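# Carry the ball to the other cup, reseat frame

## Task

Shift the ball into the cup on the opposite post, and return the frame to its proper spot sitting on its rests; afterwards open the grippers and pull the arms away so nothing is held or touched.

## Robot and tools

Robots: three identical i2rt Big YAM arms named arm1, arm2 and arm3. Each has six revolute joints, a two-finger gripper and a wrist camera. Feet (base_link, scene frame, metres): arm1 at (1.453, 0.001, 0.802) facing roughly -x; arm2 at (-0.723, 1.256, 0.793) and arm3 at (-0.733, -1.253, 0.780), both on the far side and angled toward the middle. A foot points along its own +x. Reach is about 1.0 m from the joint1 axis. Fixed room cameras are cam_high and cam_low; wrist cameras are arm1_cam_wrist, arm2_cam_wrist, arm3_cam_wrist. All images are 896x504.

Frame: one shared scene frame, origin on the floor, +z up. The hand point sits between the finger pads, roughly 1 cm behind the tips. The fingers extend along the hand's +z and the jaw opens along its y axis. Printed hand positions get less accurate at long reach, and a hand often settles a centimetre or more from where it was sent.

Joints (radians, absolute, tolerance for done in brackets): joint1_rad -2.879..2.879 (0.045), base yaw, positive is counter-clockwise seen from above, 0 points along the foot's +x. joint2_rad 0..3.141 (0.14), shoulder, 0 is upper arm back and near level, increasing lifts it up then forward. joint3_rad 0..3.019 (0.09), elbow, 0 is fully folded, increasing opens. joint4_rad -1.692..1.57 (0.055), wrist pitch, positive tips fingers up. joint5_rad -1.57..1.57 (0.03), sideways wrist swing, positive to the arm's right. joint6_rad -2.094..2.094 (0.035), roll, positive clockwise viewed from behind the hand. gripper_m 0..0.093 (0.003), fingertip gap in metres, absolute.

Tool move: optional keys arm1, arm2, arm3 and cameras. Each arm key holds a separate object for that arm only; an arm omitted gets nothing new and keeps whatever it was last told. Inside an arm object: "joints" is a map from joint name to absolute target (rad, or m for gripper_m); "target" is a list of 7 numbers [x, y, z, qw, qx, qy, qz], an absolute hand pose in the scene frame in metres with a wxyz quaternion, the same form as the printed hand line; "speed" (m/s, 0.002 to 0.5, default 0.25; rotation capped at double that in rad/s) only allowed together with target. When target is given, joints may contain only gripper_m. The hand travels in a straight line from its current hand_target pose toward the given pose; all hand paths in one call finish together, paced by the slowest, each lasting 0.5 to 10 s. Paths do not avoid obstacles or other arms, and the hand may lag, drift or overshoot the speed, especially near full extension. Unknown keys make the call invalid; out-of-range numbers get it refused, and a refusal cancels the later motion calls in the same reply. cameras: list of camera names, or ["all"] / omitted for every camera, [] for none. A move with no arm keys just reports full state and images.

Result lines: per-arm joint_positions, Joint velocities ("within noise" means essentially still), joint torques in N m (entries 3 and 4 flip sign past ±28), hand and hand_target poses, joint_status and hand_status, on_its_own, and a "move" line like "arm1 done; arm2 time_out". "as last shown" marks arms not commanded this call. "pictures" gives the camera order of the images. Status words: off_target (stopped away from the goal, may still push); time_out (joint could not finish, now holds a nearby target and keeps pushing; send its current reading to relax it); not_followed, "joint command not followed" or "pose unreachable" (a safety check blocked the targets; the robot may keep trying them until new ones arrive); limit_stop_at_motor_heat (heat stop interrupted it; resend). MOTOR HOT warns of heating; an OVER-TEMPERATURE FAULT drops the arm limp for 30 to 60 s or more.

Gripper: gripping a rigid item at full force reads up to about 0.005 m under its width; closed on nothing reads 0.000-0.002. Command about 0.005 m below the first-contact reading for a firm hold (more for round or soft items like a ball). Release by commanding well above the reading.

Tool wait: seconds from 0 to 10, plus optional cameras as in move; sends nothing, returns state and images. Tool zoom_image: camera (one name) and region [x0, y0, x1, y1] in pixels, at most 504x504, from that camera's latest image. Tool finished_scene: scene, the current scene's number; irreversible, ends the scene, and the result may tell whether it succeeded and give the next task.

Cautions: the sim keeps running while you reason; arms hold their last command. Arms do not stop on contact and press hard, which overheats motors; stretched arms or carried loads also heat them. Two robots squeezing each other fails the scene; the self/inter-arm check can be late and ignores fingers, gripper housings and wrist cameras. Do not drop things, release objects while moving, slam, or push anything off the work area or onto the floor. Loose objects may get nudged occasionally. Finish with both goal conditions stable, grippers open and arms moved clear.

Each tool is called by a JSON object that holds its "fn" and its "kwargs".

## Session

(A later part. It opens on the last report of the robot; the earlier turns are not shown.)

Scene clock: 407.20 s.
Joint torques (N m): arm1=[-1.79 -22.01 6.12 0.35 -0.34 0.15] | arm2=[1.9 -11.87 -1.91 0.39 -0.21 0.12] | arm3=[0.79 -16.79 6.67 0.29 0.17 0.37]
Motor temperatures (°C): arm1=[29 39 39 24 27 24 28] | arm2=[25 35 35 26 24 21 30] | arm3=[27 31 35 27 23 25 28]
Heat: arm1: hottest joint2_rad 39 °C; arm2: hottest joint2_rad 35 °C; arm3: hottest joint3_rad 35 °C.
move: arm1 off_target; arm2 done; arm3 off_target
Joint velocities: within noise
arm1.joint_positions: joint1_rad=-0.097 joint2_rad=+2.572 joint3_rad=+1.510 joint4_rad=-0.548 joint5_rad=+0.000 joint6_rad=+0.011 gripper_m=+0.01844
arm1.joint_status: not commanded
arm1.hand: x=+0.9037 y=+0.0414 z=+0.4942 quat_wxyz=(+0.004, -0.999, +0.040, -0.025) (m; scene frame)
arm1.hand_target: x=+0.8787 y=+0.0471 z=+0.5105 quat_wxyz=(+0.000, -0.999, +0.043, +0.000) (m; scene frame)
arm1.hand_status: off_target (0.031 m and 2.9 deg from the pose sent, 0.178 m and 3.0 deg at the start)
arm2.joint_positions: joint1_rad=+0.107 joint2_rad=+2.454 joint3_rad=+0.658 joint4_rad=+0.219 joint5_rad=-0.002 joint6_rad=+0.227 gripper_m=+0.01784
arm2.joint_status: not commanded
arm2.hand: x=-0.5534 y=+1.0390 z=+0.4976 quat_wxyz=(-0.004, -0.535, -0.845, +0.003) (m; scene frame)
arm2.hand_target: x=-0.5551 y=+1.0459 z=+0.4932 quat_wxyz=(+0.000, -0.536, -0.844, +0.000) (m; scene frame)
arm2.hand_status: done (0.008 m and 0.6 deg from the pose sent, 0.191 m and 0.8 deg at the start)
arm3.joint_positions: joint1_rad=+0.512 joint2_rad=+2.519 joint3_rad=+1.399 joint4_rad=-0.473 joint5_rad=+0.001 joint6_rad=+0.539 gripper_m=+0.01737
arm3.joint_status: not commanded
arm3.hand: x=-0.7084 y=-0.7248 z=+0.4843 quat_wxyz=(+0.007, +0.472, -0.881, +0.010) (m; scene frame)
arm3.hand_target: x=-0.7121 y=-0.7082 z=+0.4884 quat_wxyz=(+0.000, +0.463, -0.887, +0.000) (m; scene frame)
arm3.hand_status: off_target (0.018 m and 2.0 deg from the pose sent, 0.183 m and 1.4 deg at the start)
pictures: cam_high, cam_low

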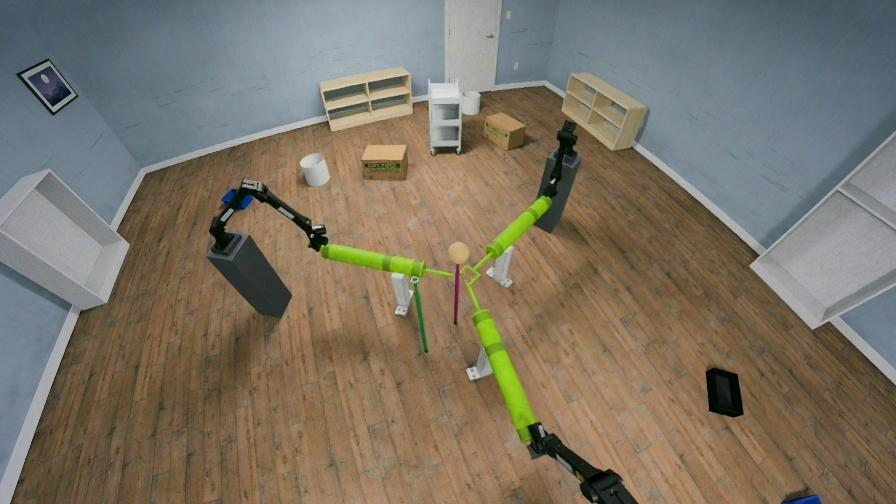

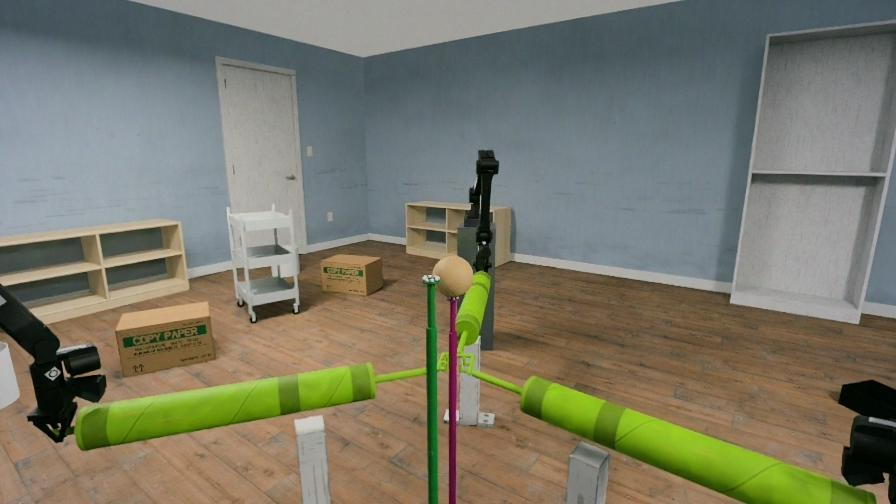

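{"fn": "move", "kwargs": {"arm1": {"target":[0.876,0.049,0.452,0,0.9991,-0.0427,0],"speed":0.05}, "arm2": {"target":[-0.555,1.048,0.434,0,0.5365,0.8439,0],"speed":0.05}, "arm3": {"target":[-0.713,-0.705,0.424,0,0.4625,-0.8866,0],"speed":0.05}, "cameras": ["cam_high","cam_low"]}}

{"fn": "zoom_image", "kwargs": {"camera": "cam_low", "region": [250, 320, 620, 504]}}

Scene clock: 413.63 s.
Joint torques (N m): arm1=[-1.85 -21.36 6.08 0.5 -0.34 0.12] | arm2=[1.9 -11.4 -2.02 0.5 -0.15 0.09] | arm3=[0.73 -16.44 6.64 0.47 0.17 0.33]
Motor temperatures (°C): arm1=[29 39 38 24 27 24 28] | arm2=[25 35 34 26 24 21 30] | arm3=[27 31 34 27 23 25 28]
Heat: arm1: hottest joint2_rad 39 °C; arm2: hottest joint2_rad 35 °C; arm3: hottest joint3_rad 34 °C.
move: arm1 off_target; arm2 off_target; arm3 off_target
Joint velocities: within noise
arm1.joint_positions: joint1_rad=-0.098 joint2_rad=+2.696 joint3_rad=+1.597 joint4_rad=-0.507 joint5_rad=+0.000 joint6_rad=+0.011 gripper_m=+0.01844
arm1.joint_status: not commanded
arm1.hand: x=+0.9004 y=+0.0430 z=+0.4422 quat_wxyz=(+0.004, -0.999, +0.040, -0.023) (m; scene frame)
arm1.hand_target: x=+0.8766 y=+0.0490 z=+0.4527 quat_wxyz=(+0.000, -0.999, +0.043, +0.000) (m; scene frame)
arm1.hand_status: off_target (0.027 m and 2.7 deg from the pose sent, 0.051 m and 2.9 deg at the start)
arm2.joint_positions: joint1_rad=+0.113 joint2_rad=+2.634 joint3_rad=+0.758 joint4_rad=+0.300 joint5_rad=-0.004 joint6_rad=+0.236 gripper_m=+0.01784
arm2.joint_status: not commanded
arm2.hand: x=-0.5523 y=+1.0404 z=+0.4423 quat_wxyz=(-0.005, -0.536, -0.844, +0.002) (m; scene frame)
arm2.hand_target: x=-0.5551 y=+1.0479 z=+0.4344 quat_wxyz=(+0.000, -0.536, -0.844, +0.000) (m; scene frame)
arm2.hand_status: off_target (0.012 m and 0.6 deg from the pose sent, 0.064 m and 0.6 deg at the start)
arm3.joint_positions: joint1_rad=+0.514 joint2_rad=+2.663 joint3_rad=+1.495 joint4_rad=-0.425 joint5_rad=+0.001 joint6_rad=+0.544 gripper_m=+0.01737
arm3.joint_status: not commanded
arm3.hand: x=-0.7096 y=-0.7213 z=+0.4253 quat_wxyz=(+0.007, +0.471, -0.882, +0.010) (m; scene frame)
arm3.hand_target: x=-0.7131 y=-0.7054 z=+0.4245 quat_wxyz=(+0.000, +0.463, -0.887, +0.000) (m; scene frame)
arm3.hand_status: off_target (0.017 m and 1.8 deg from the pose sent, 0.064 m and 2.0 deg at the start)
pictures: cam_high, cam_low

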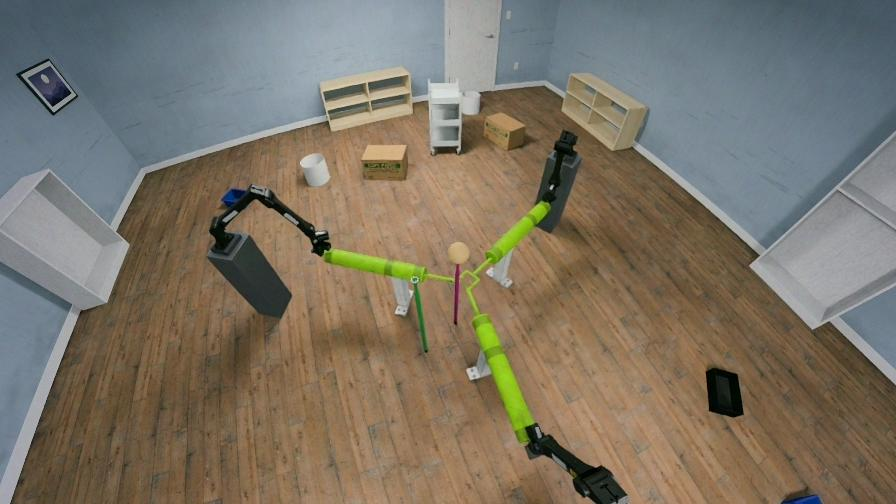

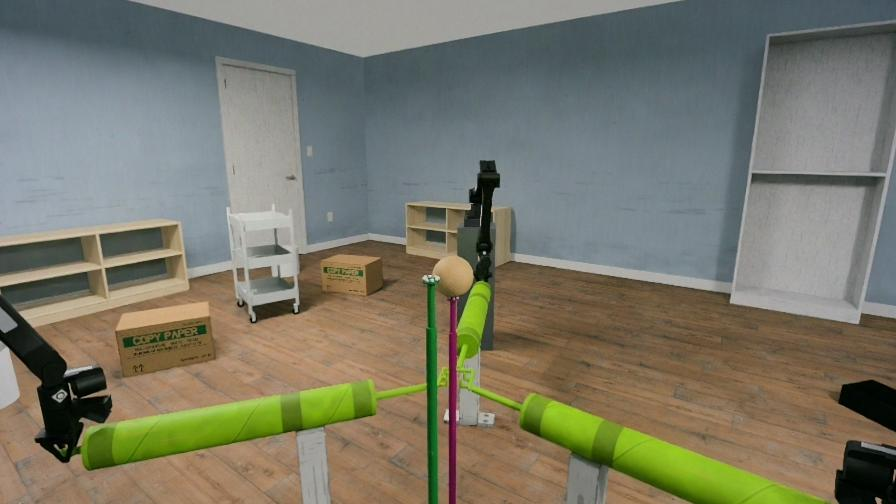

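Scaled by 1.362 from the camera's 896x504 image, which has a finer 1280x720 frame.

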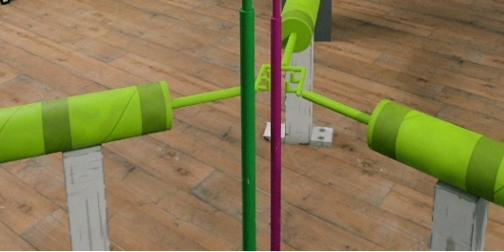

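Precisely home. Release, then rise.

{"fn": "move", "kwargs": {"arm1": {"joints":{"gripper_m":0.06}}, "arm2": {"joints":{"gripper_m":0.06}}, "arm3": {"joints":{"gripper_m":0.06}}, "cameras": []}}

{"fn": "move", "kwargs": {"arm1": {"target":[0.89,0.045,0.64,0,0.9991,-0.0427,0],"speed":0.12}, "arm2": {"target":[-0.555,1.044,0.64,0,0.5365,0.8439,0],"speed":0.12}, "arm3": {"target":[-0.712,-0.715,0.64,0,0.4625,-0.8866,0],"speed":0.12}}}

Scene clock: 419.37 s.
Joint torques (N m): arm1=[-1.9 -21.3 5.61 0.53 -0.13 0.12] | arm2=[1.96 -11.52 -2.03 0.47 -0.15 0.08] | arm3=[0.67 -16.56 5.94 0.5 0.17 0.11]
Motor temperatures (°C): arm1=[29 40 38 24 27 24 28] | arm2=[25 35 34 26 23 21 30] | arm3=[27 31 34 27 23 25 28]
Heat: arm1: hottest joint2_rad 40 °C; arm2: hottest joint2_rad 35 °C; arm3: hottest joint3_rad 34 °C.
move: arm1 done; arm2 done; arm3 done
Joint velocities: within noise
arm1.joint_positions: joint1_rad=-0.098 joint2_rad=+2.696 joint3_rad=+1.603 joint4_rad=-0.507 joint5_rad=-0.006 joint6_rad=+0.011 gripper_m=+0.05980
arm1.joint_status: all done
arm1.hand: x=+0.8969 y=+0.0423 z=+0.4431 quat_wxyz=(+0.002, -0.999, +0.040, -0.020) (m; scene frame)
arm1.hand_target: x=+0.8766 y=+0.0491 z=+0.4527 quat_wxyz=(+0.000, -0.999, +0.043, +0.000) (m; scene frame)
arm1.hand_status: not commanded
arm2.joint_positions: joint1_rad=+0.113 joint2_rad=+2.635 joint3_rad=+0.758 joint4_rad=+0.301 joint5_rad=-0.004 joint6_rad=+0.236 gripper_m=+0.05982
arm2.joint_status: all done
arm2.hand: x=-0.5525 y=+1.0407 z=+0.4420 quat_wxyz=(-0.005, -0.536, -0.844, +0.002) (m; scene frame)
arm2.hand_target: x=-0.5552 y=+1.0480 z=+0.4343 quat_wxyz=(+0.000, -0.536, -0.844, +0.000) (m; scene frame)
arm2.hand_status: not commanded
arm3.joint_positions: joint1_rad=+0.514 joint2_rad=+2.663 joint3_rad=+1.505 joint4_rad=-0.425 joint5_rad=+0.001 joint6_rad=+0.562 gripper_m=+0.05984
arm3.joint_status: all done
arm3.hand: x=-0.7093 y=-0.7151 z=+0.4268 quat_wxyz=(+0.005, +0.464, -0.886, +0.006) (m; scene frame)
arm3.hand_target: x=-0.7131 y=-0.7054 z=+0.4245 quat_wxyz=(+0.000, +0.463, -0.887, +0.000) (m; scene frame)
arm3.hand_status: not commanded
pictures: none
No camera images: "cameras" was empty.

Scene clock: 421.97 s.
Joint torques (N m): arm1=[-1.67 -21.19 5.09 0.06 -0.13 0.15] | arm2=[0.85 -12.1 0.59 -0.35 -0.14 -0.04] | arm3=[0.56 -17.49 6.06 0.03 0.19 0.12]
Motor temperatures (°C): arm1=[29 39 37 24 27 24 27] | arm2=[25 35 33 26 23 21 30] | arm3=[27 31 34 27 23 25 27]
Heat: arm1: hottest joint2_rad 39 °C; arm2: hottest joint2_rad 35 °C; arm3: hottest joint3_rad 34 °C.
move: arm1 off_target; arm2 done; arm3 off_target
Joint velocities: within noise
arm1.joint_positions: joint1_rad=-0.098 joint2_rad=+2.278 joint3_rad=+1.398 joint4_rad=-0.691 joint5_rad=-0.006 joint6_rad=+0.011 gripper_m=+0.05990
arm1.joint_status: not commanded
arm1.hand: x=+0.8932 y=+0.0406 z=+0.6298 quat_wxyz=(+0.002, -0.999, +0.040, -0.005) (m; scene frame)
arm1.hand_target: x=+0.8900 y=+0.0449 z=+0.6399 quat_wxyz=(+0.000, -0.999, +0.043, +0.000) (m; scene frame)
arm1.hand_status: off_target (0.012 m and 0.7 deg from the pose sent, 0.197 m and 2.3 deg at the start)
arm2.joint_positions: joint1_rad=+0.113 joint2_rad=+1.923 joint3_rad=+0.506 joint4_rad=-0.165 joint5_rad=-0.004 joint6_rad=+0.236 gripper_m=+0.05993
arm2.joint_status: not commanded
arm2.hand: x=-0.5520 y=+1.0415 z=+0.6367 quat_wxyz=(-0.002, -0.536, -0.844, +0.001) (m; scene frame)
arm2.hand_target: x=-0.5549 y=+1.0439 z=+0.6399 quat_wxyz=(+0.000, -0.536, -0.844, +0.000) (m; scene frame)
arm2.hand_status: done (0.005 m and 0.3 deg from the pose sent, 0.198 m and 0.6 deg at the start)
arm3.joint_positions: joint1_rad=+0.514 joint2_rad=+2.201 joint3_rad=+1.302 joint4_rad=-0.679 joint5_rad=+0.001 joint6_rad=+0.562 gripper_m=+0.05995
arm3.joint_status: not commanded
arm3.hand: x=-0.7089 y=-0.7187 z=+0.6294 quat_wxyz=(+0.004, +0.463, -0.886, +0.004) (m; scene frame)
arm3.hand_target: x=-0.7120 y=-0.7151 z=+0.6399 quat_wxyz=(+0.000, +0.463, -0.887, +0.000) (m; scene frame)
arm3.hand_status: off_target (0.012 m and 0.7 deg from the pose sent, 0.213 m and 0.9 deg at the start)
pictures: arm1_cam_wrist, arm2_cam_wrist, arm3_cam_wrist, cam_high, cam_low
camera_calibration:
arm1_cam_wrist: T_world_to_cam=[[0.0731542, 0.997002, 0.0251947, -0.123629], [0.796299, -0.0736004, 0.600409, -1.08398], [0.600463, -0.0238599, -0.799296, 0.0927709], [0, 0, 0, 1]] pos_world=[0.816507, 0.0456907, 0.728094]
arm2_cam_wrist: T_world_to_cam=[[-0.90641, -0.422379, 0.00408579, -0.0645581], [-0.34376, 0.743247, 0.573945, -1.32148], [-0.245459, 0.518825, -0.818884, -0.0307135], [0, 0, 0, 1]] pos_world=[-0.520325, 0.97085, 0.733567]
arm3_cam_wrist: T_world_to_cam=[[0.825211, -0.564824, 0.000508389, 0.178489], [-0.451603, -0.659254, 0.601198, -1.169], [-0.339236, -0.496345, -0.7991, 0.0318418], [0, 0, 0, 1]] pos_world=[-0.664415, -0.654052, 0.728158]

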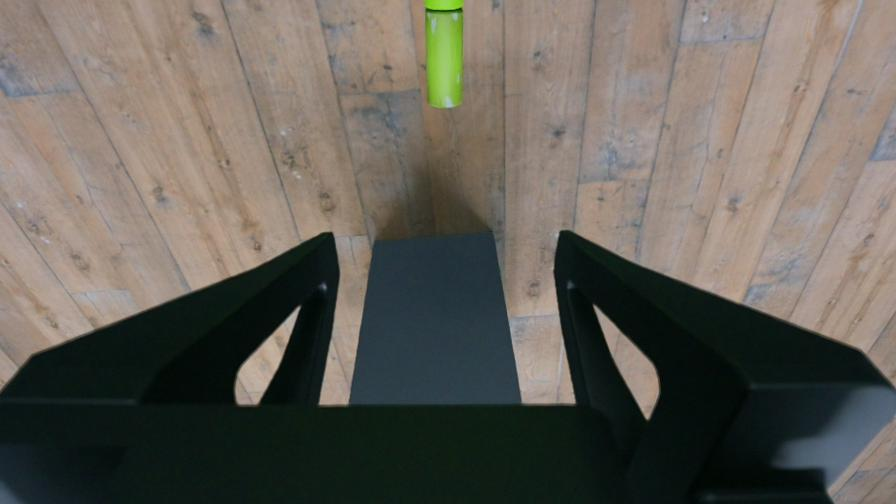

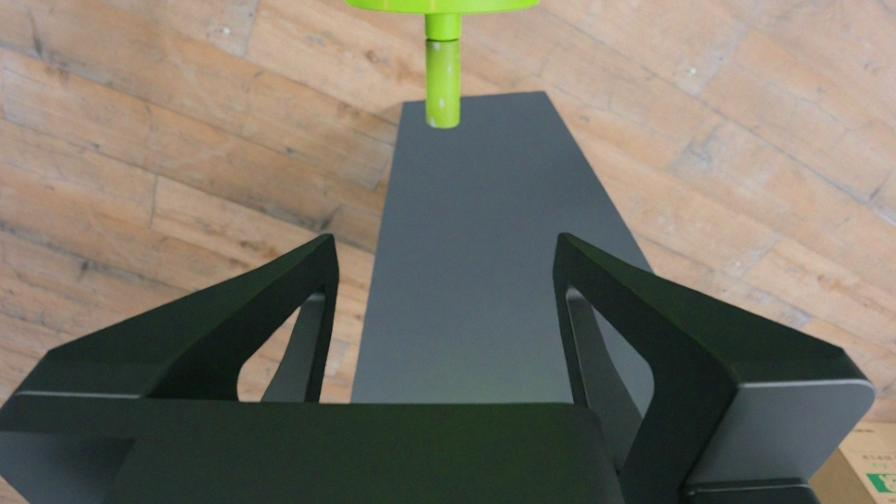

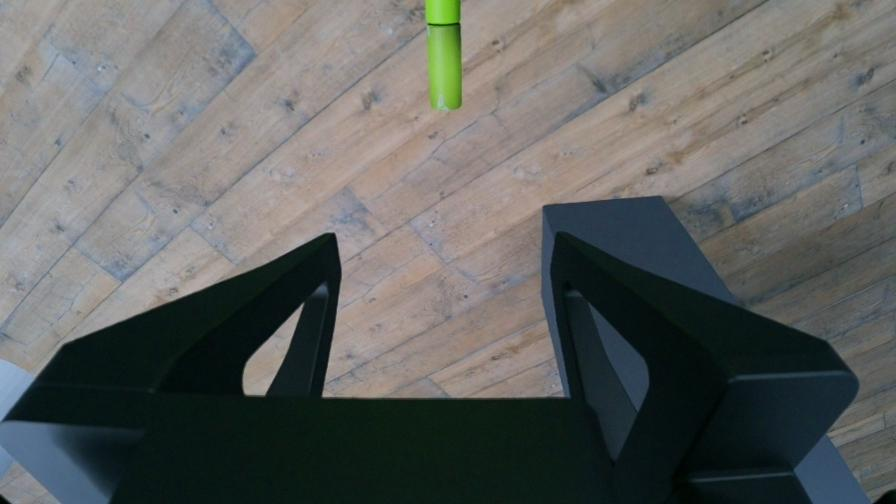

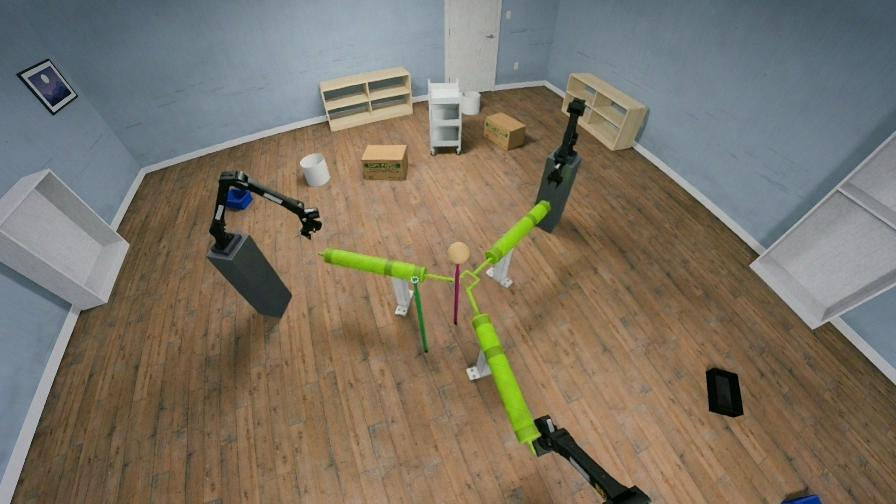

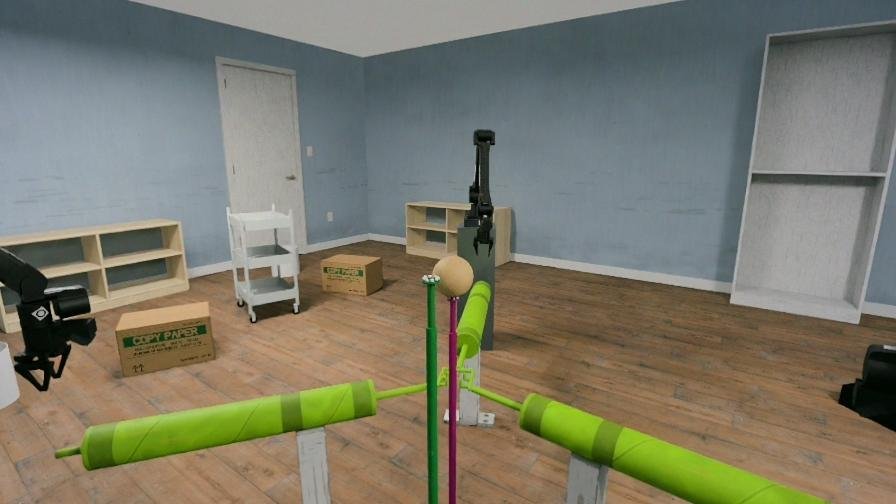

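{"fn": "finished_scene", "kwargs": {"scene": 2}}

The scene is finished: the task was done.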